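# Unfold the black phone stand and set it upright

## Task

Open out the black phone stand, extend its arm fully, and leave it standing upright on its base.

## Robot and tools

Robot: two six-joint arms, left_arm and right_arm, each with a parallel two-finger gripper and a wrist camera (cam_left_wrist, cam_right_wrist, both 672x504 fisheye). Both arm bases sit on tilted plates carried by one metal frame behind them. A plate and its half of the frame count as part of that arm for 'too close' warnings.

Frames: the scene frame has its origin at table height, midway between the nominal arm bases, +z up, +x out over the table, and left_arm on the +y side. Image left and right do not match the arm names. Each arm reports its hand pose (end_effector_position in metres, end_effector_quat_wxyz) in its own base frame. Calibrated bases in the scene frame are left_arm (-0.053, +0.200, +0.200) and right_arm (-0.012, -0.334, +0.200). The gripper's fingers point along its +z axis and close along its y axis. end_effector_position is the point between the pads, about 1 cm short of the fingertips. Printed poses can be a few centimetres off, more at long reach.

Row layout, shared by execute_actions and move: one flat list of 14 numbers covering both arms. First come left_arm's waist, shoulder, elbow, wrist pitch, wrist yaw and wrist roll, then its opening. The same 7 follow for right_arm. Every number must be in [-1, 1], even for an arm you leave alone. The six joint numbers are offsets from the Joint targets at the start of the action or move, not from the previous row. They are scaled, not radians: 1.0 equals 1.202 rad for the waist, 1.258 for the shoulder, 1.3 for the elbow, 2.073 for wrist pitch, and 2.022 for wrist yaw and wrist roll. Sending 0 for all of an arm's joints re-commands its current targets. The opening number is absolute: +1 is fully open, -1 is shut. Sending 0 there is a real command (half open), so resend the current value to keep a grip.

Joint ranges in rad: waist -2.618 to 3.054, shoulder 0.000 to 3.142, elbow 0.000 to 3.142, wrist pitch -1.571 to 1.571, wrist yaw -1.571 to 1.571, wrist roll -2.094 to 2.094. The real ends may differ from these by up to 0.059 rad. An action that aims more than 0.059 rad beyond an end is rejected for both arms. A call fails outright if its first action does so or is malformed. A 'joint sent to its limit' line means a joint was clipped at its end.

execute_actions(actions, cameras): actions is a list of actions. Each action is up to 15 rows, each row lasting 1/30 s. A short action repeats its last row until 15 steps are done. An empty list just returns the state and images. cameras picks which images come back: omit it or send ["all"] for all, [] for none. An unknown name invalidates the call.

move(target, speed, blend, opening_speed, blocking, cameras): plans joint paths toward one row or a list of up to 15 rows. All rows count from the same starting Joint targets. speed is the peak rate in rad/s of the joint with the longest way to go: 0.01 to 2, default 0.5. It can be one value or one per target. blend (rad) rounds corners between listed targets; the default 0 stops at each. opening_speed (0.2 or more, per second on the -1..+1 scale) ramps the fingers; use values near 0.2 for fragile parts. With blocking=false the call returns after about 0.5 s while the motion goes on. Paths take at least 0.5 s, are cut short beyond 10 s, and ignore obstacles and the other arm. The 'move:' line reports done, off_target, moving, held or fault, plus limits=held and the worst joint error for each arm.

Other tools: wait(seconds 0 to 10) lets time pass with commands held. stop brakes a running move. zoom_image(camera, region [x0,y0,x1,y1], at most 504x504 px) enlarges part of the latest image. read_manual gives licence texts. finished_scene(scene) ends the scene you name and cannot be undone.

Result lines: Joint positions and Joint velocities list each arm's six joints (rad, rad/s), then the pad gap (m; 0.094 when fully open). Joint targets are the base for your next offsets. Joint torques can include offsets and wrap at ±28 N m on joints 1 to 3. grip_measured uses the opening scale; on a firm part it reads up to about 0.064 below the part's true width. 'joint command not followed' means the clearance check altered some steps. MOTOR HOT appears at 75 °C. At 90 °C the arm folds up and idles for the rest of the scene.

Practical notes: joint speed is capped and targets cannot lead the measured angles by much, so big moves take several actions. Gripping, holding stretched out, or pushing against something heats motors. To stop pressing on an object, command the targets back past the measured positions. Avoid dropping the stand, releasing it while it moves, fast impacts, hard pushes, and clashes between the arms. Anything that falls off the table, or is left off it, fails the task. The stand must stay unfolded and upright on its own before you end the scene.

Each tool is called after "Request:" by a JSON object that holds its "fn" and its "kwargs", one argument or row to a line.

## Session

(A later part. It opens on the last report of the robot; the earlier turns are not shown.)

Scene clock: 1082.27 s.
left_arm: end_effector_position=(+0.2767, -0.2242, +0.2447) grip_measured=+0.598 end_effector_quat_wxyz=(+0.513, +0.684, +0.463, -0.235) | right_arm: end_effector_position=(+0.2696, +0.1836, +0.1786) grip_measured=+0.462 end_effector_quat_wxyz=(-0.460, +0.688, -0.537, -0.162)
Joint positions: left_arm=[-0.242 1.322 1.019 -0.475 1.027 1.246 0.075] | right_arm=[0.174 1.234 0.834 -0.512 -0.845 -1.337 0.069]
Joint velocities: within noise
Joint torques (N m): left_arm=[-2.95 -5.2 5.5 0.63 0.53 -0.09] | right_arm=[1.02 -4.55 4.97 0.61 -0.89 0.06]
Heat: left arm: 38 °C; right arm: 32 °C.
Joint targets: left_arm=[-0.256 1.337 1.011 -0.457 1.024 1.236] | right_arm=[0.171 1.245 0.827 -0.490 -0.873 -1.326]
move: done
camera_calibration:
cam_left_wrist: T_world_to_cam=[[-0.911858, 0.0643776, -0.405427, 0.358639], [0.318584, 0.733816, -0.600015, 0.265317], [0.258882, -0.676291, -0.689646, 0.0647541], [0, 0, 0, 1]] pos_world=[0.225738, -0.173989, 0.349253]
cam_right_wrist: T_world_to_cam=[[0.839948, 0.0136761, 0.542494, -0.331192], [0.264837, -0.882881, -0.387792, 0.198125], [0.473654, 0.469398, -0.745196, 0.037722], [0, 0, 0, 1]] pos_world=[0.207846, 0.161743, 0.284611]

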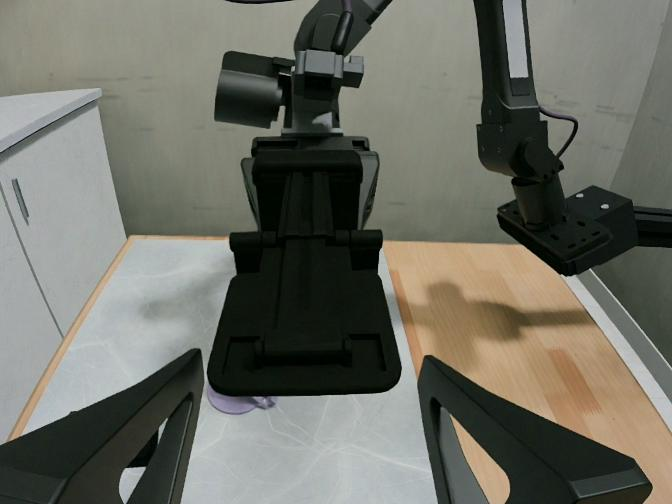

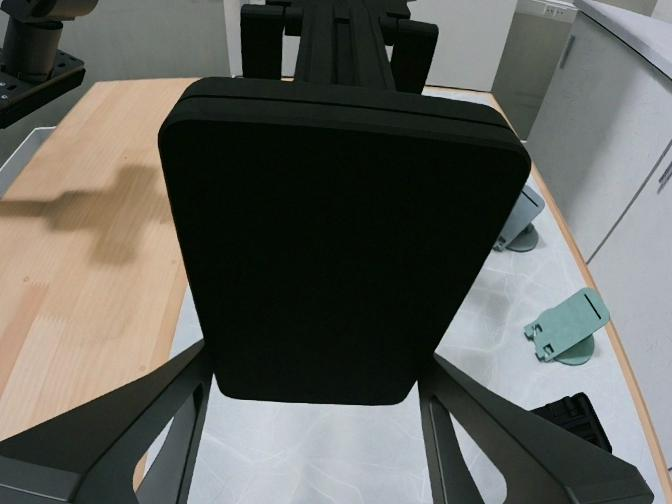

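Request:
{"fn": "move", "kwargs": {
  "target": [-0.0423,0.0201,-0.0175,0.0508,-0.0184,-0.0346,0.6,0,0,0,0,0,0,0.3],
  "speed": 0.15
}}

Request:
{"fn": "zoom_image", "kwargs": {
  "camera": "cam_left_wrist",
  "region": [150, 160, 500, 500]
}}

Scene clock: 1103.20 s.
left_arm: end_effector_position=(+0.2817, -0.2386, +0.2372) grip_measured=+0.598 end_effector_quat_wxyz=(+0.513, +0.682, +0.465, -0.235) | right_arm: end_effector_position=(+0.2696, +0.1836, +0.1786) grip_measured=+0.462 end_effector_quat_wxyz=(-0.460, +0.688, -0.537, -0.162)
Joint positions: left_arm=[-0.291 1.346 0.996 -0.371 0.989 1.175 0.075] | right_arm=[0.174 1.234 0.834 -0.512 -0.845 -1.337 0.069]
Joint velocities: within noise
Joint torques (N m): left_arm=[-3.18 -5.2 5.46 0.72 0.52 -0.1] | right_arm=[1.02 -4.55 4.98 0.61 -0.89 0.06]
Heat: left arm: 38 °C; right arm: 32 °C.
Joint targets: left_arm=[-0.307 1.362 0.988 -0.352 0.987 1.166] | right_arm=[0.171 1.245 0.827 -0.490 -0.873 -1.326]
move: done
camera_calibration:
cam_left_wrist: T_world_to_cam=[[-0.913441, 0.0598967, -0.402539, 0.359727], [0.313258, 0.734898, -0.601494, 0.271897], [0.259797, -0.675527, -0.690049, 0.0486049], [0, 0, 0, 1]] pos_world=[0.230788, -0.188529, 0.341888]
cam_right_wrist: T_world_to_cam=[[0.839948, 0.0136761, 0.542494, -0.331192], [0.264837, -0.882881, -0.387792, 0.198125], [0.473654, 0.469398, -0.745196, 0.037722], [0, 0, 0, 1]] pos_world=[0.207846, 0.161743, 0.284611]

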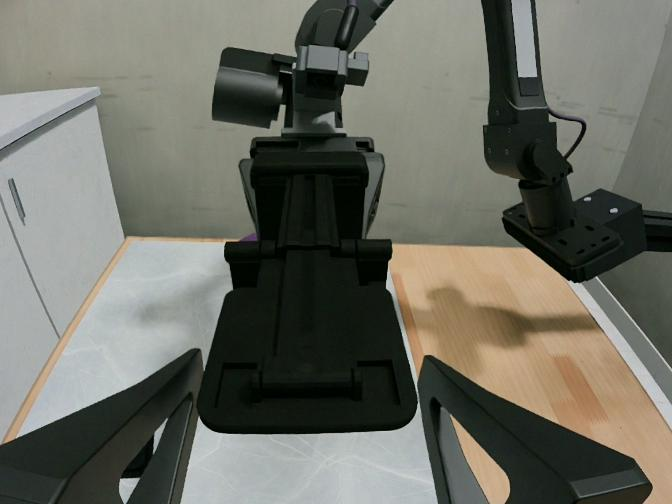

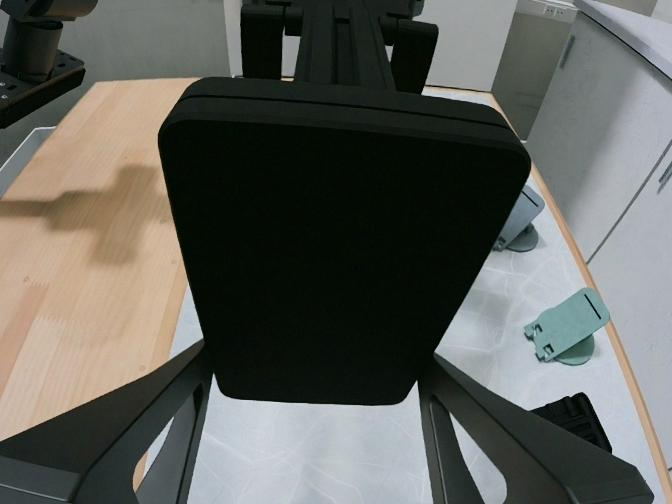

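Scaled by 1.440 from the camera's 672x504 image, which has a finer 960x720 frame.

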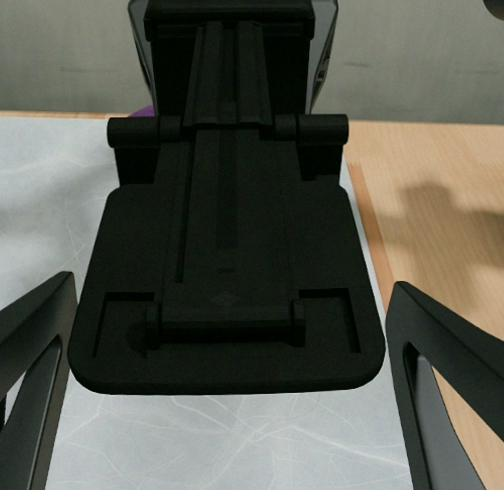

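Request:
{"fn": "move", "kwargs": {
  "target": [0,0,0,0,0,0,0.15,0,0,0,0,0,0,0.3],
  "opening_speed": 0.5
}}

Request:
{"fn": "zoom_image", "kwargs": {
  "camera": "cam_left_wrist",
  "region": [150, 160, 500, 500]
}}

Scene clock: 1112.30 s.
left_arm: end_effector_position=(+0.2829, -0.2386, +0.2378) grip_measured=+0.330 end_effector_quat_wxyz=(+0.515, +0.682, +0.465, -0.233) | right_arm: end_effector_position=(+0.2696, +0.1836, +0.1786) grip_measured=+0.462 end_effector_quat_wxyz=(-0.460, +0.688, -0.537, -0.162)
Joint positions: left_arm=[-0.291 1.346 0.996 -0.363 0.985 1.174 0.062] | right_arm=[0.174 1.234 0.834 -0.512 -0.845 -1.337 0.069]
Joint velocities: within noise
Joint torques (N m): left_arm=[-3.19 -5.2 5.46 0.67 0.56 -0.07] | right_arm=[1.03 -4.53 4.98 0.61 -0.89 0.05]
Heat: left arm: 38 °C; right arm: 32 °C.
Joint targets: left_arm=[-0.307 1.362 0.988 -0.352 0.987 1.166] | right_arm=[0.171 1.245 0.827 -0.490 -0.873 -1.326]
move: done
camera_calibration:
cam_left_wrist: T_world_to_cam=[[-0.910966, 0.0570742, -0.408514, 0.361173], [0.315064, 0.735493, -0.599821, 0.271189], [0.266225, -0.675124, -0.687991, 0.046502], [0, 0, 0, 1]] pos_world=[0.231195, -0.188677, 0.342202]
cam_right_wrist: T_world_to_cam=[[0.839948, 0.0136761, 0.542494, -0.331192], [0.264837, -0.882881, -0.387792, 0.198125], [0.473654, 0.469398, -0.745196, 0.037722], [0, 0, 0, 1]] pos_world=[0.207846, 0.161743, 0.284611]

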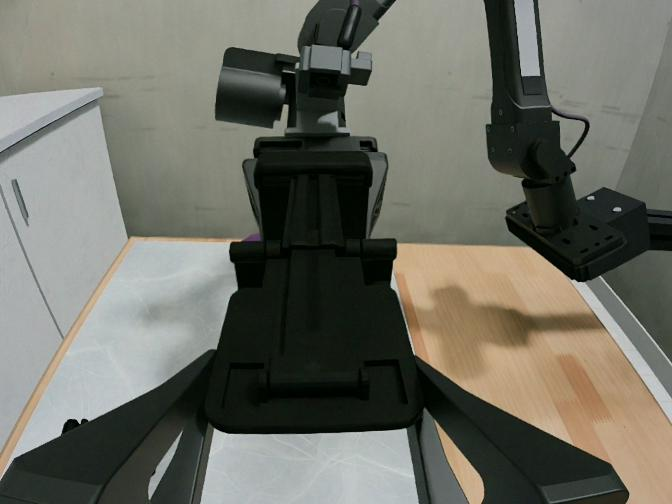

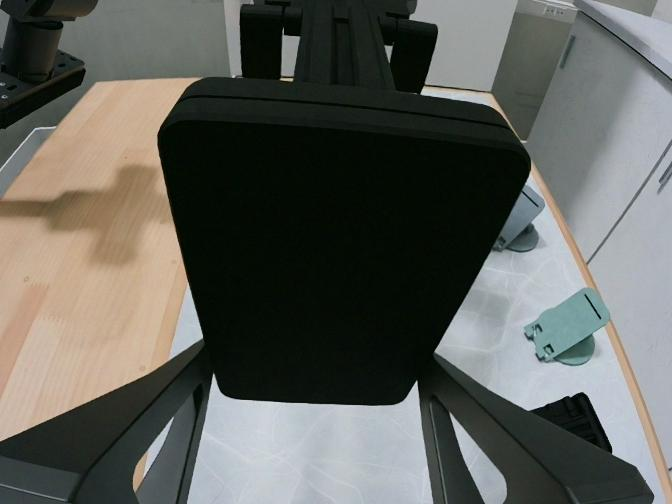

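Scaled by 1.440 from the camera's 672x504 image, which has a finer 960x720 frame.

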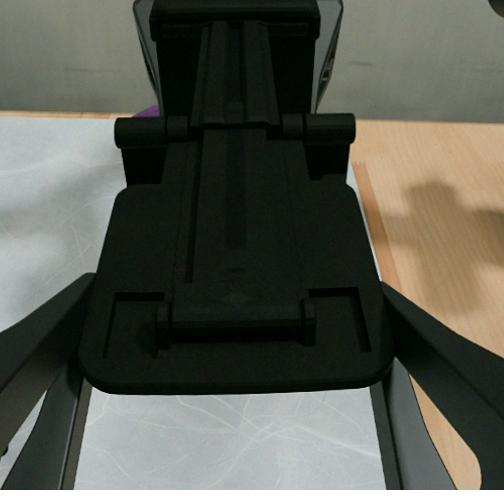

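Request:
{"fn": "move", "kwargs": {
  "target": [
    [0,0,0,0,0,0,0.15,0,0,0,0,0,0,0.9],
    [0,0,0,0,0,0,0.15,-0.2379,-0.0238,0.1331,-0.2557,-0.0727,-0.2047,0.9]
  ],
  "speed": 0.25
}}

Scene clock: 1133.23 s.
left_arm: end_effector_position=(+0.2852, -0.2377, +0.2359) grip_measured=+0.329 end_effector_quat_wxyz=(+0.513, +0.682, +0.469, -0.227) | right_arm: end_effector_position=(+0.2532, +0.1230, +0.2054) grip_measured=+0.898 end_effector_quat_wxyz=(-0.459, +0.682, -0.544, -0.172)
Joint positions: left_arm=[-0.291 1.348 0.996 -0.363 0.97 1.174 0.062] | right_arm=[-0.11 1.234 0.981 -0.995 -0.99 -1.729 0.089]
Joint velocities: within noise
Joint torques (N m): left_arm=[-3.19 -5.37 5.46 0.66 0.73 -0.07] | right_arm=[0.34 -7.15 7.17 -0.31 -0.9 -0.07]
Heat: left arm: 38 °C; right arm: 32 °C.
Joint targets: left_arm=[-0.307 1.362 0.988 -0.352 0.987 1.166] | right_arm=[-0.115 1.215 1.000 -1.020 -1.020 -1.740]
move: done
camera_calibration:
cam_left_wrist: T_world_to_cam=[[-0.911014, 0.0506318, -0.409256, 0.361023], [0.307324, 0.745099, -0.591929, 0.271246], [0.274966, -0.66503, -0.694355, 0.0465722], [0, 0, 0, 1]] pos_world=[0.232731, -0.189412, 0.340646]
cam_right_wrist: T_world_to_cam=[[0.851745, 0.00117993, 0.523956, -0.328839], [0.250467, -0.879258, -0.40518, 0.16605], [0.460214, 0.476344, -0.749199, 0.0972543], [0, 0, 0, 1]] pos_world=[0.193739, 0.100063, 0.31244]

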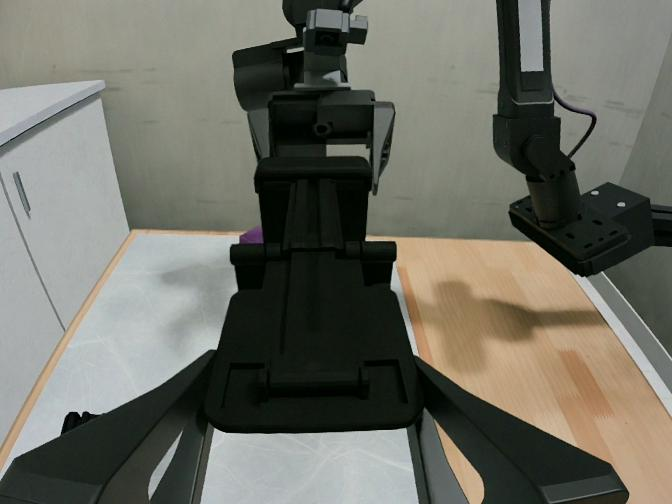

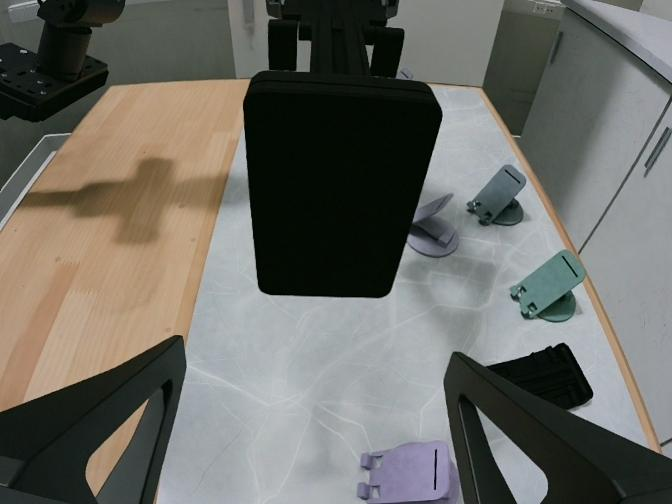

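Request:
{"fn": "move", "kwargs": {
  "target": [
    [-0.1431,-0.0525,0.1454,-0.1481,-0.2235,-0.0213,0.15,-0.3203,0.1749,0.04,0.1582,0.0158,0.0757,0.5],
    [-0.4468,0.1534,0.4562,-0.33,-0.5593,-0.1414,0.15,-0.3203,0.1749,0.04,0.1582,0.0158,0.0757,0.5],
    [-0.5599,0.5334,0.8,-0.5205,-0.7502,-0.274,0.15,-0.3203,0.1749,0.04,0.1582,0.0158,0.0757,0.5]
  ],
  "speed": 0.4,
  "blend": 0.1
}}

Scene clock: 1198.63 s.
left_arm: end_effector_position=(+0.3100, -0.2826, +0.1888) grip_measured=+0.329 end_effector_quat_wxyz=(+0.104, +0.672, +0.691, +0.245) | right_arm: end_effector_position=(+0.3407, -0.0136, +0.1943) grip_measured=+0.502 end_effector_quat_wxyz=(+0.504, -0.544, +0.669, +0.050)
Joint positions: left_arm=[-0.956 2.021 2.001 -1.422 -0.526 0.621 0.062] | right_arm=[-0.495 1.415 1.032 -0.708 -0.989 -1.597 0.071]
Joint velocities: within noise
Joint torques (N m): left_arm=[-7.25 -7.34 8.38 -0.03 -0.09 -0.08] | right_arm=[-0.57 -5.81 6.93 0.2 -0.5 0.05]
Heat: left arm: 37 °C; right arm: 33 °C.
Joint targets: left_arm=[-0.980 2.033 2.028 -1.431 -0.530 0.612] | right_arm=[-0.500 1.435 1.052 -0.692 -0.988 -1.587]
move: done
camera_calibration:
cam_left_wrist: T_world_to_cam=[[-0.893064, -0.0571276, -0.446289, 0.337664], [-0.300625, 0.81376, 0.497412, 0.271446], [0.334756, 0.578387, -0.743914, 0.319411], [0, 0, 0, 1]] pos_world=[0.276235, -0.386345, 0.253289]
cam_right_wrist: T_world_to_cam=[[0.737563, -0.37114, 0.564142, -0.371324], [-0.137118, -0.90033, -0.413043, 0.152857], [0.661211, 0.227291, -0.71494, 0.0352468], [0, 0, 0, 1]] pos_world=[0.271529, -0.00820272, 0.297816]

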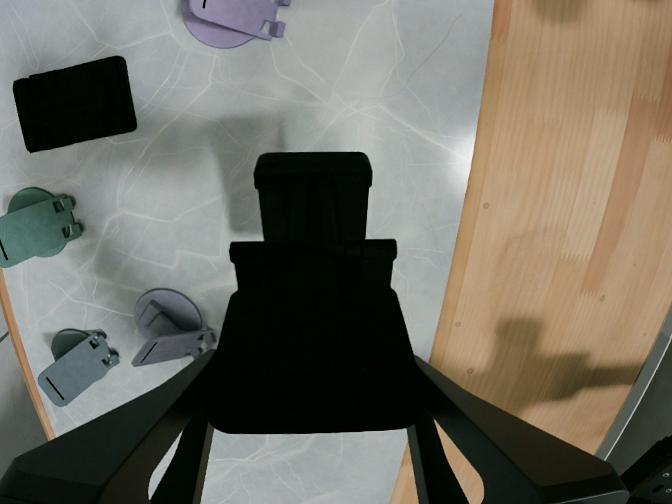

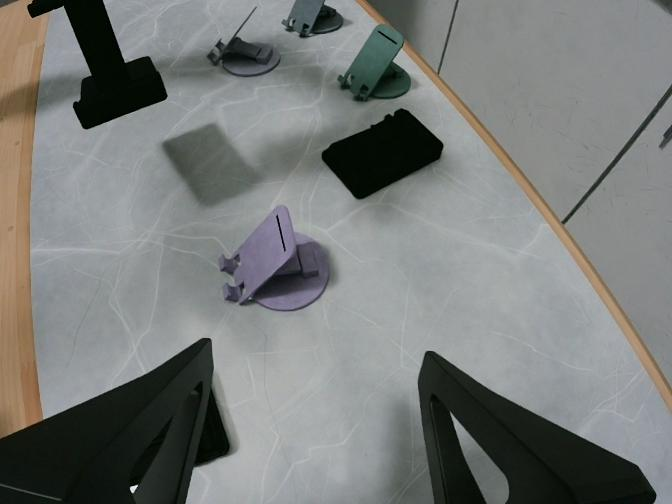

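Request:
{"fn": "move", "kwargs": {
  "target": [0.0291,0.1773,0.0669,-0.0246,-0.0557,-0.0371,0.15,0,0,0,0,0,0,0.5],
  "speed": 0.25
}}

Request:
{"fn": "zoom_image", "kwargs": {
  "camera": "cam_right_wrist",
  "region": [0, 0, 300, 225]
}}

Scene clock: 1209.43 s.
left_arm: end_effector_position=(+0.3356, -0.2799, +0.1330) grip_measured=+0.329 end_effector_quat_wxyz=(+0.036, +0.649, +0.695, +0.308) | right_arm: end_effector_position=(+0.3407, -0.0136, +0.1943) grip_measured=+0.502 end_effector_quat_wxyz=(+0.504, -0.544, +0.669, +0.050)
Joint positions: left_arm=[-0.94 2.242 2.088 -1.469 -0.628 0.546 0.062] | right_arm=[-0.495 1.415 1.032 -0.708 -0.989 -1.597 0.071]
Joint velocities: within noise
Joint torques (N m): left_arm=[-6.34 -8.29 8.05 -0.26 -0.2 -0.08] | right_arm=[-0.58 -5.81 6.93 0.2 -0.5 0.05]
Heat: left arm: 38 °C; right arm: 32 °C.
Joint targets: left_arm=[-0.945 2.256 2.115 -1.482 -0.642 0.537] | right_arm=[-0.500 1.435 1.052 -0.692 -0.988 -1.587]
move: done
camera_calibration:
cam_left_wrist: T_world_to_cam=[[-0.888413, -0.0541293, -0.455843, 0.336358], [-0.363731, 0.6888, 0.6271, 0.273597], [0.28004, 0.722928, -0.631627, 0.31169], [0, 0, 0, 1]] pos_world=[0.311055, -0.395576, 0.178626]
cam_right_wrist: T_world_to_cam=[[0.737563, -0.37114, 0.564142, -0.371324], [-0.137118, -0.90033, -0.413043, 0.152857], [0.661211, 0.227291, -0.71494, 0.0352468], [0, 0, 0, 1]] pos_world=[0.271529, -0.00820272, 0.297816]

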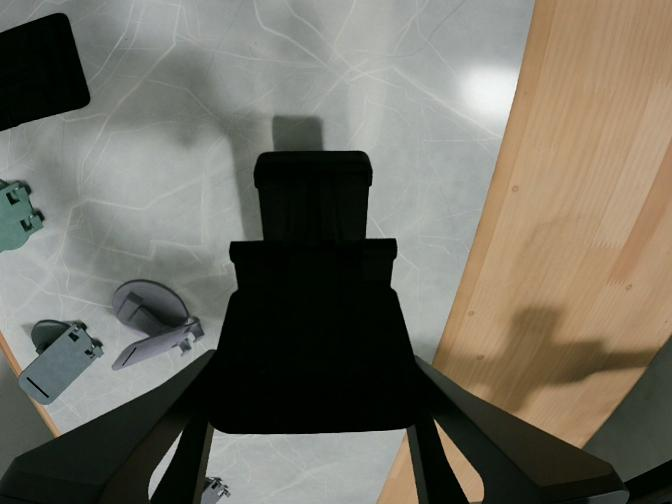

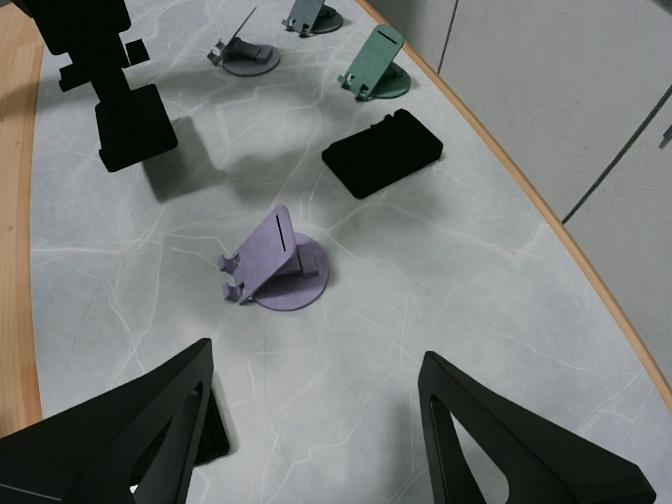

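Scaled by 1.680 from the camera's 672x504 image, which has a finer 960x720 frame.

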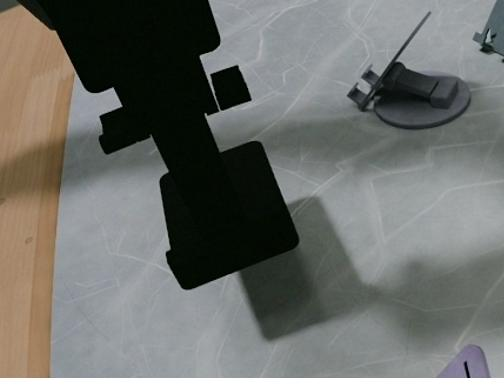

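Request:
{"fn": "move", "kwargs": {
  "target": [0.0291,0.0747,0.0038,0.0251,-0.0188,-0.0059,0.15,0,0,0,0,0,0,0.5],
  "speed": 0.15
}}

Request:
{"fn": "zoom_image", "kwargs": {
  "camera": "cam_right_wrist",
  "region": [0, 50, 300, 275]
}}

Scene clock: 1228.43 s.
left_arm: end_effector_position=(+0.3547, -0.2714, +0.1005) grip_measured=+0.329 end_effector_quat_wxyz=(+0.012, +0.634, +0.699, +0.329) | right_arm: end_effector_position=(+0.3407, -0.0136, +0.1943) grip_measured=+0.502 end_effector_quat_wxyz=(+0.504, -0.544, +0.669, +0.050)
Joint positions: left_arm=[-0.904 2.332 2.093 -1.434 -0.665 0.534 0.062] | right_arm=[-0.495 1.415 1.032 -0.708 -0.989 -1.597 0.071]
Joint velocities: within noise
Joint torques (N m): left_arm=[-6.63 -8.5 7.95 -0.17 -0.25 -0.08] | right_arm=[-0.58 -5.81 6.93 0.2 -0.5 0.05]
Heat: left arm: 39 °C; right arm: 32 °C.
Joint targets: left_arm=[-0.910 2.350 2.120 -1.430 -0.680 0.525] | right_arm=[-0.500 1.435 1.052 -0.692 -0.988 -1.587]
move: done
camera_calibration:
cam_left_wrist: T_world_to_cam=[[-0.884178, -0.0653063, -0.462562, 0.335058], [-0.394091, 0.63596, 0.663511, 0.28782], [0.250839, 0.768954, -0.588039, 0.29809], [0, 0, 0, 1]] pos_world=[0.334906, -0.390378, 0.139302]
cam_right_wrist: T_world_to_cam=[[0.737563, -0.37114, 0.564142, -0.371324], [-0.137118, -0.90033, -0.413043, 0.152857], [0.661211, 0.227291, -0.71494, 0.0352468], [0, 0, 0, 1]] pos_world=[0.271529, -0.00820272, 0.297816]

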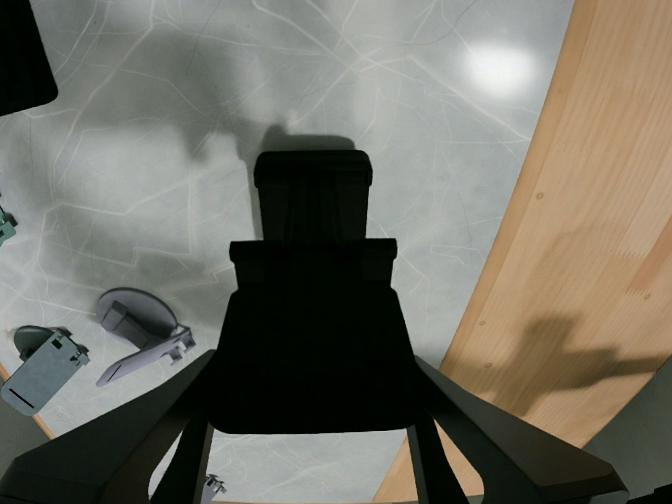

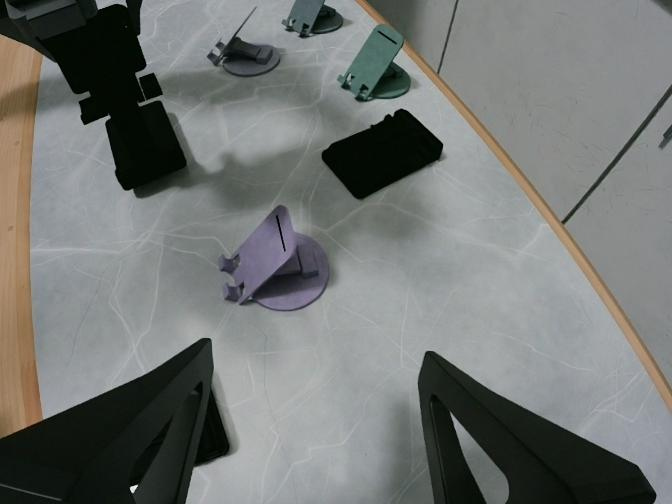

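Scaled by 1.680 from the camera's 672x504 image, which has a finer 960x720 frame.

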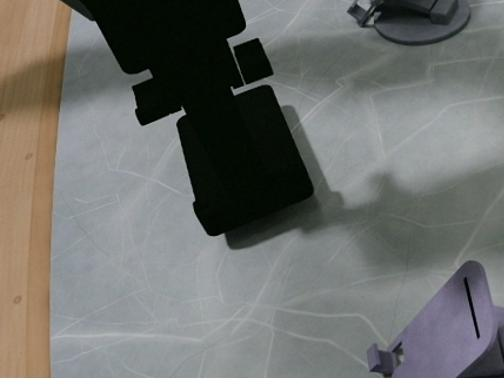

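Request:
{"fn": "move", "kwargs": {
  "target": [0.0096,0.0051,-0.0175,0.014,-0.0005,0,0.15,0,0,0,0,0,0,0.5],
  "speed": 0.05,
  "cameras": []
}}

Request:
{"fn": "move", "kwargs": {
  "target": [0.0048,0.0026,-0.0088,0.007,-0.0002,0,0.15,0,0,0,0,0,0,0.5],
  "speed": 0.05
}}

Request:
{"fn": "zoom_image", "kwargs": {
  "camera": "cam_right_wrist",
  "region": [0, 50, 300, 275]
}}

Scene clock: 1237.83 s.
left_arm: end_effector_position=(+0.3616, -0.2722, +0.1001) grip_measured=+0.329 end_effector_quat_wxyz=(+0.024, +0.627, +0.706, +0.328) | right_arm: end_effector_position=(+0.3407, -0.0136, +0.1943) grip_measured=+0.502 end_effector_quat_wxyz=(+0.504, -0.544, +0.669, +0.050)
Joint positions: left_arm=[-0.893 2.332 2.093 -1.405 -0.667 0.534 0.062] | right_arm=[-0.495 1.415 1.032 -0.708 -0.989 -1.597 0.071]
Joint velocities: within noise
Joint torques (N m): left_arm=[-6.5 -8.09 5.83 -0.14 -0.24 -0.08] | right_arm=[-0.57 -5.81 6.93 0.2 -0.5 0.05]
Heat: left arm: 40 °C; right arm: 32 °C.
Joint targets: left_arm=[-0.899 2.356 2.097 -1.401 -0.681 0.525] | right_arm=[-0.500 1.435 1.052 -0.692 -0.988 -1.587]
move: done
No camera images: "cameras" was empty.

Scene clock: 1238.67 s.
left_arm: end_effector_position=(+0.3650, -0.2721, +0.0980) grip_measured=+0.329 end_effector_quat_wxyz=(+0.027, +0.624, +0.709, +0.327) | right_arm: end_effector_position=(+0.3407, -0.0136, +0.1943) grip_measured=+0.502 end_effector_quat_wxyz=(+0.504, -0.544, +0.669, +0.050)
Joint positions: left_arm=[-0.887 2.337 2.093 -1.391 -0.667 0.534 0.062] | right_arm=[-0.495 1.415 1.032 -0.708 -0.989 -1.597 0.071]
Joint velocities: within noise
Joint torques (N m): left_arm=[-6.52 -8.31 4.81 -0.14 -0.24 -0.08] | right_arm=[-0.57 -5.81 6.93 0.2 -0.5 0.06]
Heat: left arm: 40 °C; right arm: 32 °C.
Joint targets: left_arm=[-0.893 2.360 2.086 -1.386 -0.682 0.525] | right_arm=[-0.500 1.435 1.052 -0.692 -0.988 -1.587]
move: done
camera_calibration:
cam_left_wrist: T_world_to_cam=[[-0.870959, -0.0936976, -0.482339, 0.332369], [-0.421174, 0.64795, 0.634645, 0.310029], [0.253067, 0.755898, -0.603801, 0.291787], [0, 0, 0, 1]] pos_world=[0.346215, -0.390302, 0.139738]
cam_right_wrist: T_world_to_cam=[[0.737563, -0.37114, 0.564142, -0.371324], [-0.137118, -0.90033, -0.413043, 0.152857], [0.661211, 0.227291, -0.71494, 0.0352468], [0, 0, 0, 1]] pos_world=[0.271529, -0.00820272, 0.297816]

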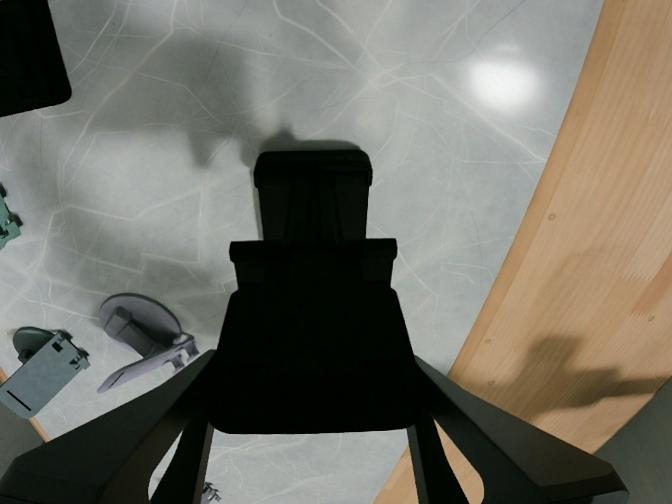

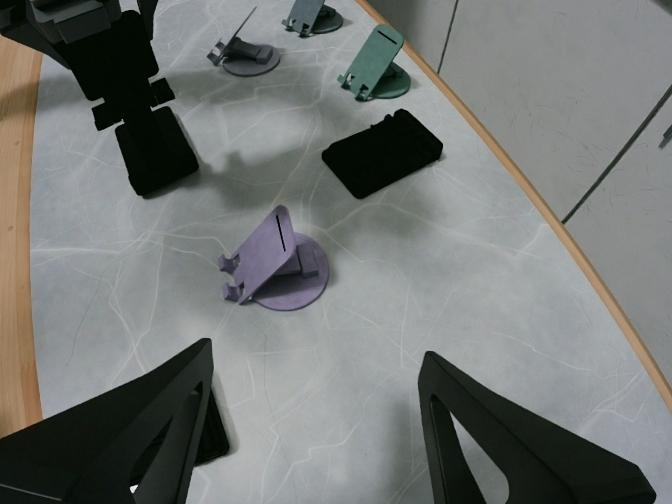

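Scaled by 1.680 from the camera's 672x504 image, which has a finer 960x720 frame.

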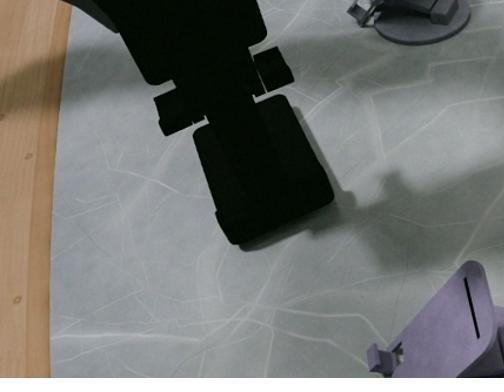

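Request:
{"fn": "move", "kwargs": {
  "target": [0.003,0.0026,-0.018,0.005,0.0,0,0.15,0,0,0,0,0,0,0.5],
  "speed": 0.05,
  "cameras": []
}}

Request:
{"fn": "move", "kwargs": {
  "target": [0.002,0.0026,-0.012,0.006,0.0,0,0.15,0,0,0,0,0,0,0.5],
  "speed": 0.05
}}

Request:
{"fn": "zoom_image", "kwargs": {
  "camera": "cam_right_wrist",
  "region": [0, 50, 300, 275]
}}

Scene clock: 1245.70 s.
left_arm: end_effector_position=(+0.3638, -0.2684, +0.0920) grip_measured=+0.329 end_effector_quat_wxyz=(+0.020, +0.625, +0.708, +0.328) | right_arm: end_effector_position=(+0.3407, -0.0136, +0.1943) grip_measured=+0.502 end_effector_quat_wxyz=(+0.504, -0.544, +0.669, +0.050)
Joint positions: left_arm=[-0.884 2.337 2.068 -1.382 -0.667 0.534 0.062] | right_arm=[-0.495 1.415 1.032 -0.708 -0.989 -1.597 0.071]
Joint velocities: within noise
Joint torques (N m): left_arm=[-6.5 -8.08 4.92 -0.17 -0.24 -0.08] | right_arm=[-0.57 -5.81 6.93 0.2 -0.5 0.06]
Heat: left arm: 40 °C; right arm: 32 °C.
Joint targets: left_arm=[-0.889 2.363 2.063 -1.376 -0.682 0.525] | right_arm=[-0.500 1.435 1.052 -0.692 -0.988 -1.587]
move: done
No camera images: "cameras" was empty.

Scene clock: 1246.40 s.
left_arm: end_effector_position=(+0.3638, -0.2678, +0.0894) grip_measured=+0.329 end_effector_quat_wxyz=(+0.019, +0.625, +0.707, +0.330) | right_arm: end_effector_position=(+0.3407, -0.0136, +0.1943) grip_measured=+0.502 end_effector_quat_wxyz=(+0.504, -0.544, +0.669, +0.050)
Joint positions: left_arm=[-0.884 2.339 2.059 -1.374 -0.67 0.534 0.062] | right_arm=[-0.495 1.415 1.032 -0.708 -0.989 -1.597 0.071]
Joint velocities: within noise
Joint torques (N m): left_arm=[-6.28 -7.94 4.3 -0.11 -0.21 -0.08] | right_arm=[-0.57 -5.82 6.93 0.19 -0.5 0.05]
Heat: left arm: 40 °C; right arm: 32 °C.
Joint targets: left_arm=[-0.887 2.366 2.047 -1.364 -0.682 0.525] | right_arm=[-0.500 1.435 1.052 -0.692 -0.988 -1.587]
move: done
camera_calibration:
cam_left_wrist: T_world_to_cam=[[-0.875144, -0.0884222, -0.475714, 0.329941], [-0.417045, 0.636367, 0.64893, 0.306291], [0.245349, 0.766302, -0.593789, 0.28839], [0, 0, 0, 1]] pos_world=[0.345727, -0.386733, 0.129439]
cam_right_wrist: T_world_to_cam=[[0.737563, -0.37114, 0.564142, -0.371324], [-0.137118, -0.90033, -0.413043, 0.152857], [0.661211, 0.227291, -0.71494, 0.0352468], [0, 0, 0, 1]] pos_world=[0.271529, -0.00820272, 0.297816]

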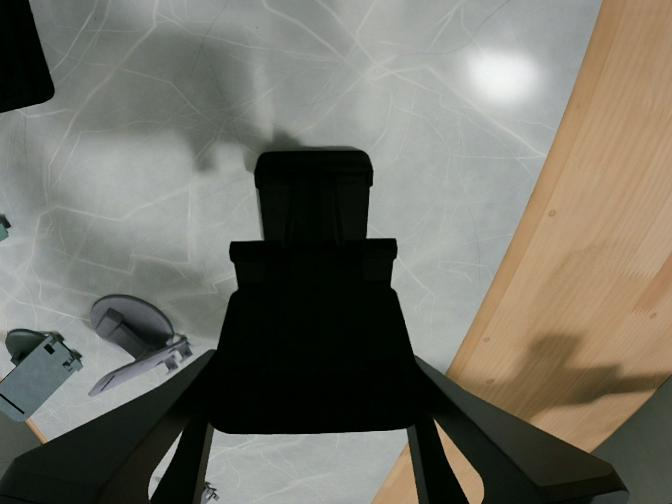

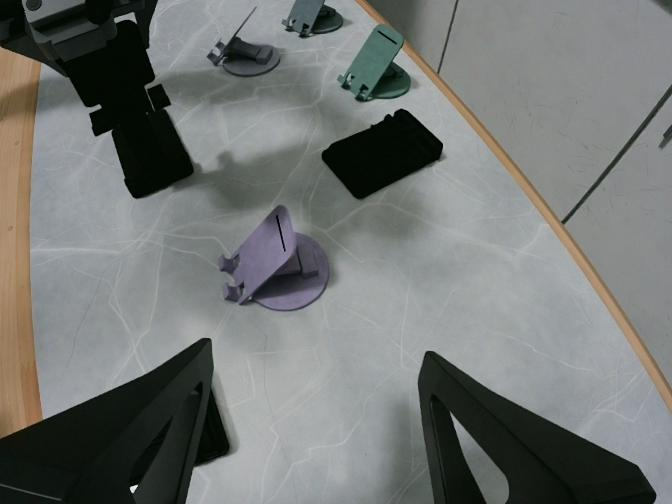

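Scaled by 1.680 from the camera's 672x504 image, which has a finer 960x720 frame.

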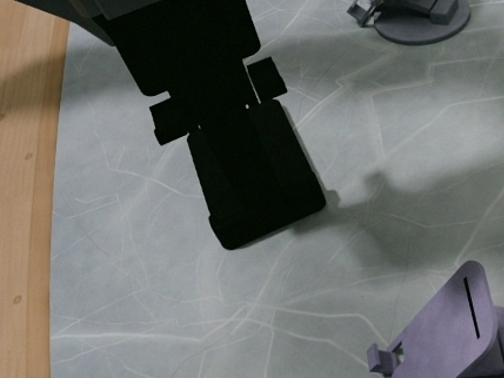

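Request:
{"fn": "move", "kwargs": {
  "target": [0.003,0.0026,-0.0088,0.006,0.0,0,0.15,0,0,0,0,0,0,0.5],
  "speed": 0.05,
  "cameras": []
}}

Request:
{"fn": "move", "kwargs": {
  "target": [0.003,0.0026,-0.0088,0.006,0.0,0,0.15,0,0,0,0,0,0,0.5],
  "speed": 0.05
}}

Request:
{"fn": "zoom_image", "kwargs": {
  "camera": "cam_right_wrist",
  "region": [0, 50, 300, 275]
}}

Scene clock: 1264.07 s.
left_arm: end_effector_position=(+0.3642, -0.2676, +0.0890) grip_measured=+0.329 end_effector_quat_wxyz=(+0.019, +0.624, +0.707, +0.332) | right_arm: end_effector_position=(+0.3407, -0.0136, +0.1943) grip_measured=+0.502 end_effector_quat_wxyz=(+0.504, -0.544, +0.669, +0.050)
Joint positions: left_arm=[-0.884 2.339 2.056 -1.371 -0.673 0.534 0.062] | right_arm=[-0.495 1.415 1.032 -0.708 -0.989 -1.597 0.071]
Joint velocities: within noise
Joint torques (N m): left_arm=[-5.98 -7.68 3.63 -0.1 -0.18 -0.08] | right_arm=[-0.58 -5.81 6.93 0.2 -0.5 0.06]
Heat: left arm: 39 °C; right arm: 32 °C.
Joint targets: left_arm=[-0.883 2.370 2.035 -1.351 -0.682 0.525] | right_arm=[-0.500 1.435 1.052 -0.692 -0.988 -1.587]
move: done
No camera images: "cameras" was empty.

Scene clock: 1264.77 s.
left_arm: end_effector_position=(+0.3646, -0.2671, +0.0876) grip_measured=+0.329 end_effector_quat_wxyz=(+0.019, +0.624, +0.706, +0.334) | right_arm: end_effector_position=(+0.3407, -0.0136, +0.1943) grip_measured=+0.502 end_effector_quat_wxyz=(+0.504, -0.544, +0.669, +0.050)
Joint positions: left_arm=[-0.884 2.339 2.048 -1.364 -0.677 0.534 0.062] | right_arm=[-0.495 1.415 1.032 -0.708 -0.989 -1.597 0.071]
Joint velocities: within noise
Joint torques (N m): left_arm=[-5.65 -7.45 3.28 -0.06 -0.16 -0.08] | right_arm=[-0.58 -5.82 6.93 0.2 -0.49 0.05]
Heat: left arm: 39 °C; right arm: 32 °C.
Joint targets: left_arm=[-0.880 2.373 2.024 -1.339 -0.682 0.525] | right_arm=[-0.500 1.435 1.052 -0.692 -0.988 -1.587]
move: done
camera_calibration:
cam_left_wrist: T_world_to_cam=[[-0.872371, -0.0855479, -0.481301, 0.330063], [-0.420479, 0.633488, 0.649531, 0.307802], [0.249333, 0.769009, -0.588608, 0.285361], [0, 0, 0, 1]] pos_world=[0.346212, -0.386198, 0.126898]
cam_right_wrist: T_world_to_cam=[[0.737563, -0.37114, 0.564142, -0.371324], [-0.137118, -0.90033, -0.413043, 0.152857], [0.661211, 0.227291, -0.71494, 0.0352468], [0, 0, 0, 1]] pos_world=[0.271529, -0.00820272, 0.297816]

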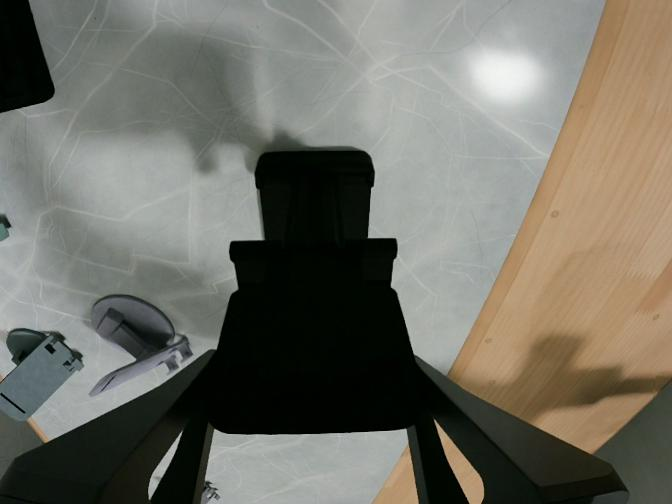

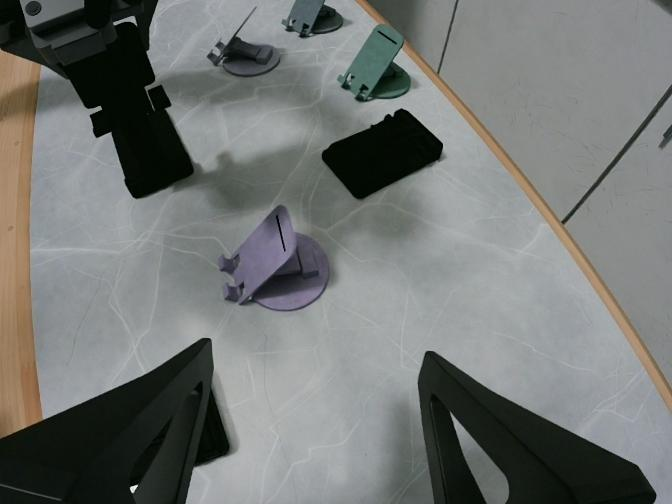

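Scaled by 1.680 from the camera's 672x504 image, which has a finer 960x720 frame.

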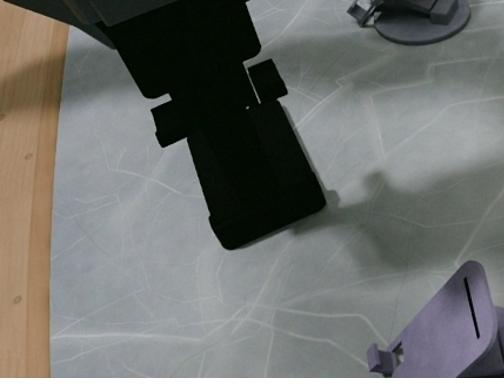

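Request:
{"fn": "move", "kwargs": {
  "target": [0.003,0.0026,-0.0088,0.006,0.0,0,0.15,0,0,0,0,0,0,0.5],
  "speed": 0.05,
  "cameras": []
}}

Request:
{"fn": "move", "kwargs": {
  "target": [0.003,0.0026,-0.0088,0.006,0.0,0,0.15,0,0,0,0,0,0,0.5],
  "speed": 0.05
}}

Request:
{"fn": "zoom_image", "kwargs": {
  "camera": "cam_right_wrist",
  "region": [0, 50, 300, 275]
}}

Scene clock: 1287.23 s.
left_arm: end_effector_position=(+0.3648, -0.2664, +0.0850) grip_measured=+0.329 end_effector_quat_wxyz=(+0.019, +0.624, +0.705, +0.336) | right_arm: end_effector_position=(+0.3407, -0.0136, +0.1943) grip_measured=+0.502 end_effector_quat_wxyz=(+0.504, -0.544, +0.669, +0.050)
Joint positions: left_arm=[-0.884 2.339 2.036 -1.353 -0.682 0.534 0.062] | right_arm=[-0.495 1.415 1.032 -0.708 -0.989 -1.597 0.071]
Joint velocities: within noise
Joint torques (N m): left_arm=[-5.34 -7.19 3.25 -0.05 -0.14 -0.08] | right_arm=[-0.57 -5.82 6.93 0.2 -0.5 0.05]
Heat: left arm: 39 °C; right arm: 32 °C.
Joint targets: left_arm=[-0.876 2.376 2.013 -1.326 -0.682 0.525] | right_arm=[-0.500 1.435 1.052 -0.692 -0.988 -1.587]
move: off_target (left_arm); left_arm: the shoulder is farthest, 0.038 rad from its target
No camera images: "cameras" was empty.

Scene clock: 1287.93 s.
left_arm: end_effector_position=(+0.3654, -0.2661, +0.0828) grip_measured=+0.329 end_effector_quat_wxyz=(+0.020, +0.623, +0.705, +0.338) | right_arm: end_effector_position=(+0.3407, -0.0136, +0.1943) grip_measured=+0.502 end_effector_quat_wxyz=(+0.504, -0.544, +0.669, +0.050)
Joint positions: left_arm=[-0.884 2.339 2.025 -1.341 -0.687 0.534 0.062] | right_arm=[-0.495 1.415 1.032 -0.708 -0.989 -1.597 0.071]
Joint velocities: within noise
Joint torques (N m): left_arm=[-5.03 -6.94 3.23 -0.04 -0.1 -0.08] | right_arm=[-0.57 -5.81 6.93 0.2 -0.49 0.06]
Heat: left arm: 39 °C; right arm: 32 °C.
Joint targets: left_arm=[-0.873 2.379 2.001 -1.314 -0.682 0.525] | right_arm=[-0.500 1.435 1.052 -0.692 -0.988 -1.587]
move: off_target (left_arm); left_arm: the shoulder is farthest, 0.041 rad from its target
camera_calibration:
cam_left_wrist: T_world_to_cam=[[-0.868996, -0.0820656, -0.487966, 0.328812], [-0.424607, 0.630033, 0.650206, 0.311126], [0.254075, 0.77222, -0.582342, 0.280175], [0, 0, 0, 1]] pos_world=[0.346658, -0.385392, 0.121311]
cam_right_wrist: T_world_to_cam=[[0.737563, -0.37114, 0.564142, -0.371324], [-0.137118, -0.90033, -0.413043, 0.152857], [0.661211, 0.227291, -0.71494, 0.0352468], [0, 0, 0, 1]] pos_world=[0.271529, -0.00820272, 0.297816]

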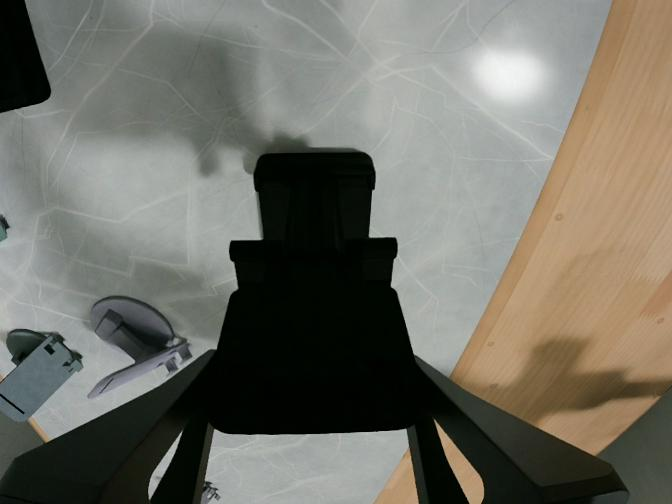

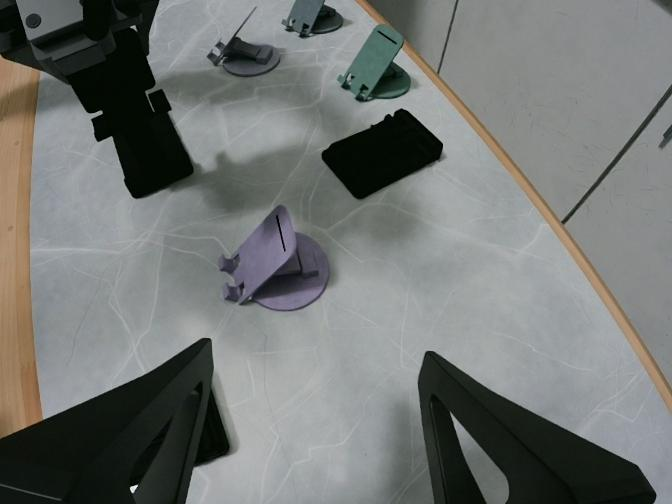

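Scaled by 1.680 from the camera's 672x504 image, which has a finer 960x720 frame.

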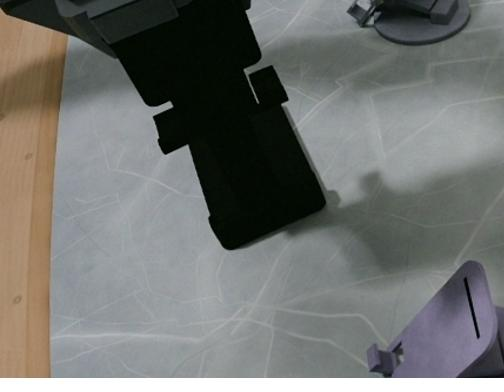

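Request:
{"fn": "move", "kwargs": {
  "target": [-0.003,-0.008,0.012,-0.008,0.0,0,0.15,0,0,0,0,0,0,0.5],
  "speed": 0.05,
  "cameras": []
}}

Scene clock: 1296.27 s.
left_arm: end_effector_position=(+0.3654, -0.2661, +0.0828) grip_measured=+0.329 end_effector_quat_wxyz=(+0.020, +0.623, +0.705, +0.338) | right_arm: end_effector_position=(+0.3407, -0.0136, +0.1943) grip_measured=+0.502 end_effector_quat_wxyz=(+0.504, -0.544, +0.669, +0.050)
Joint positions: left_arm=[-0.884 2.339 2.025 -1.341 -0.687 0.534 0.062] | right_arm=[-0.495 1.415 1.032 -0.708 -0.989 -1.597 0.071]
Joint velocities: within noise
Joint torques (N m): left_arm=[-5.34 -7.68 4.62 -0.18 -0.1 -0.08] | right_arm=[-0.58 -5.81 6.93 0.2 -0.5 0.06]
Heat: left arm: 38 °C; right arm: 32 °C.
Joint targets: left_arm=[-0.876 2.369 2.017 -1.330 -0.682 0.525] | right_arm=[-0.500 1.435 1.052 -0.692 -0.988 -1.587]
move: done
No camera images: "cameras" was empty.

Request:
{"fn": "move", "kwargs": {
  "target": [-0.003,-0.002,0.001,0,0.0,0,0.5,0,0,0,0,0,0,0.5],
  "opening_speed": 0.4
}}

Request:
{"fn": "zoom_image", "kwargs": {
  "camera": "cam_right_wrist",
  "region": [0, 50, 300, 275]
}}

Scene clock: 1302.03 s.
left_arm: end_effector_position=(+0.3683, -0.2646, +0.0800) grip_measured=+0.498 end_effector_quat_wxyz=(+0.020, +0.620, +0.709, +0.335) | right_arm: end_effector_position=(+0.3407, -0.0136, +0.1943) grip_measured=+0.502 end_effector_quat_wxyz=(+0.504, -0.544, +0.669, +0.050)
Joint positions: left_arm=[-0.875 2.343 2.025 -1.331 -0.68 0.534 0.07] | right_arm=[-0.495 1.415 1.032 -0.708 -0.989 -1.597 0.071]
Joint velocities: within noise
Joint torques (N m): left_arm=[-6.49 -8.2 4.71 -0.2 -0.09 -0.07] | right_arm=[-0.58 -5.81 6.94 0.2 -0.5 0.05]
Heat: left arm: 38 °C; right arm: 32 °C.
Joint targets: left_arm=[-0.880 2.367 2.018 -1.330 -0.682 0.525] | right_arm=[-0.500 1.435 1.052 -0.692 -0.988 -1.587]
move: done
camera_calibration:
cam_left_wrist: T_world_to_cam=[[-0.869008, -0.0941184, -0.485764, 0.326714], [-0.429568, 0.630716, 0.646273, 0.315497], [0.245553, 0.770285, -0.588528, 0.279769], [0, 0, 0, 1]] pos_world=[0.350747, -0.383741, 0.119461]
cam_right_wrist: T_world_to_cam=[[0.737563, -0.37114, 0.564142, -0.371324], [-0.137118, -0.90033, -0.413043, 0.152857], [0.661211, 0.227291, -0.71494, 0.0352468], [0, 0, 0, 1]] pos_world=[0.271529, -0.00820272, 0.297816]

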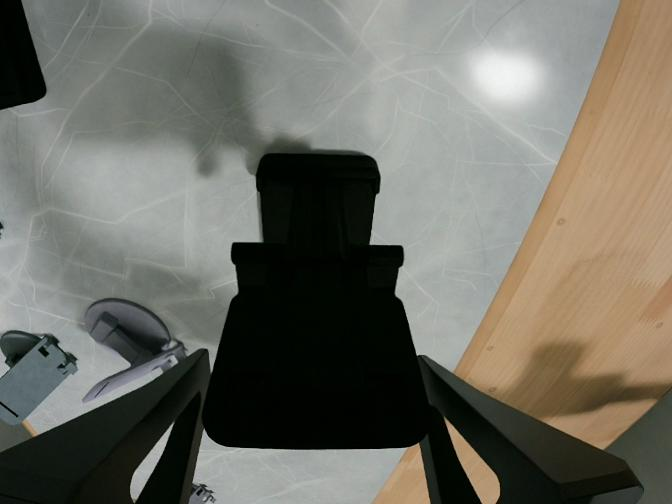

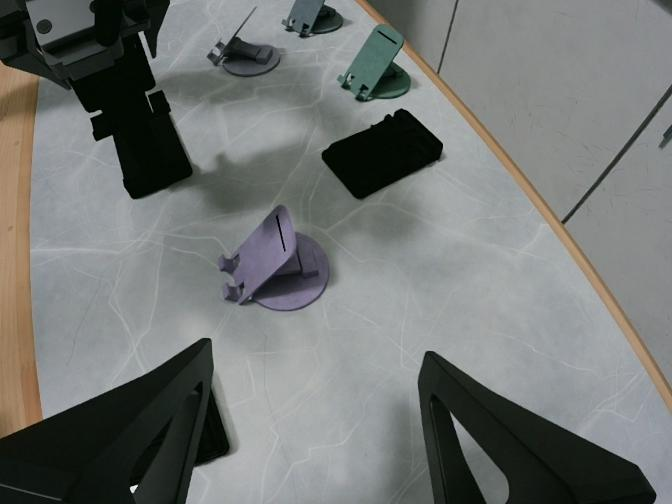

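Scaled by 1.680 from the camera's 672x504 image, which has a finer 960x720 frame.

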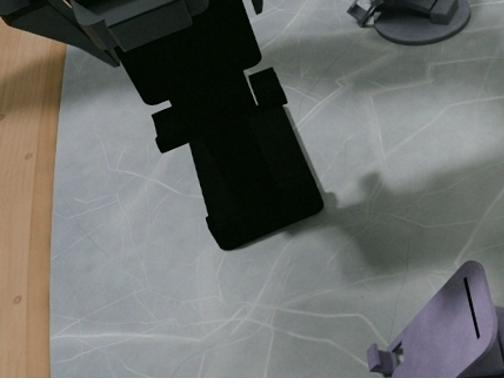

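Request:
{"fn": "move", "kwargs": {
  "target": [
    [0,0,0,0,0,0,0.75,0,0,0,0,0,0,0.5],
    [-0.025,-0.0135,0.0785,-0.0482,0.001,0,0.75,0,0,0,0,0,0,0.5],
    [-0.0541,-0.0882,0.0746,-0.0733,0.0198,0.0059,0.75,0,0,0,0,0,0,0.5],
    [-0.0832,-0.2655,0.0077,-0.0487,0.0752,0.043,0.75,0,0,0,0,0,0,0.5]
  ],
  "speed": [0.1,0.1,0.15,0.3],
  "blend": [0,0.02,0.02,0]
}}

Scene clock: 1337.97 s.
left_arm: end_effector_position=(+0.3143, -0.2821, +0.1833) grip_measured=+0.748 end_effector_quat_wxyz=(+0.092, +0.666, +0.693, +0.259) | right_arm: end_effector_position=(+0.3407, -0.0136, +0.1943) grip_measured=+0.502 end_effector_quat_wxyz=(+0.504, -0.544, +0.669, +0.050)
Joint positions: left_arm=[-0.956 2.062 2.035 -1.449 -0.55 0.601 0.082] | right_arm=[-0.495 1.415 1.032 -0.708 -0.989 -1.597 0.071]
Joint velocities: within noise
Joint torques (N m): left_arm=[-7.34 -10.8 5.05 0.16 0.16 0.06] | right_arm=[-0.57 -5.81 6.94 0.2 -0.49 0.06]
Heat: left arm: 41 °C; right arm: 32 °C.
Joint targets: left_arm=[-0.980 2.033 2.028 -1.431 -0.530 0.612] | right_arm=[-0.500 1.435 1.052 -0.692 -0.988 -1.587]
move: done
camera_calibration:
cam_left_wrist: T_world_to_cam=[[-0.890145, -0.0597103, -0.451749, 0.338405], [-0.31847, 0.79058, 0.52303, 0.269449], [0.325914, 0.60944, -0.722747, 0.321288], [0, 0, 0, 1]] pos_world=[0.282329, -0.388621, 0.244154]
cam_right_wrist: T_world_to_cam=[[0.737563, -0.37114, 0.564142, -0.371324], [-0.137118, -0.90033, -0.413043, 0.152857], [0.661211, 0.227291, -0.71494, 0.0352468], [0, 0, 0, 1]] pos_world=[0.271529, -0.00820272, 0.297816]

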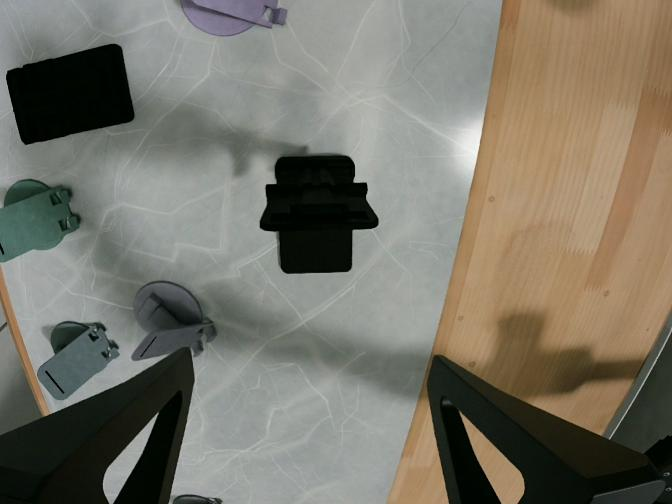

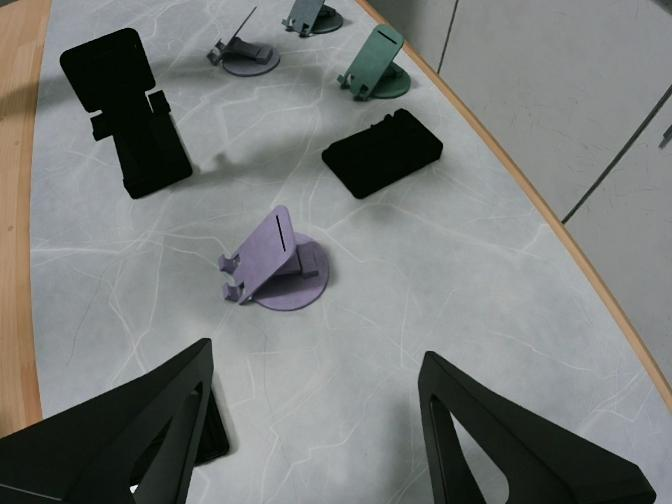

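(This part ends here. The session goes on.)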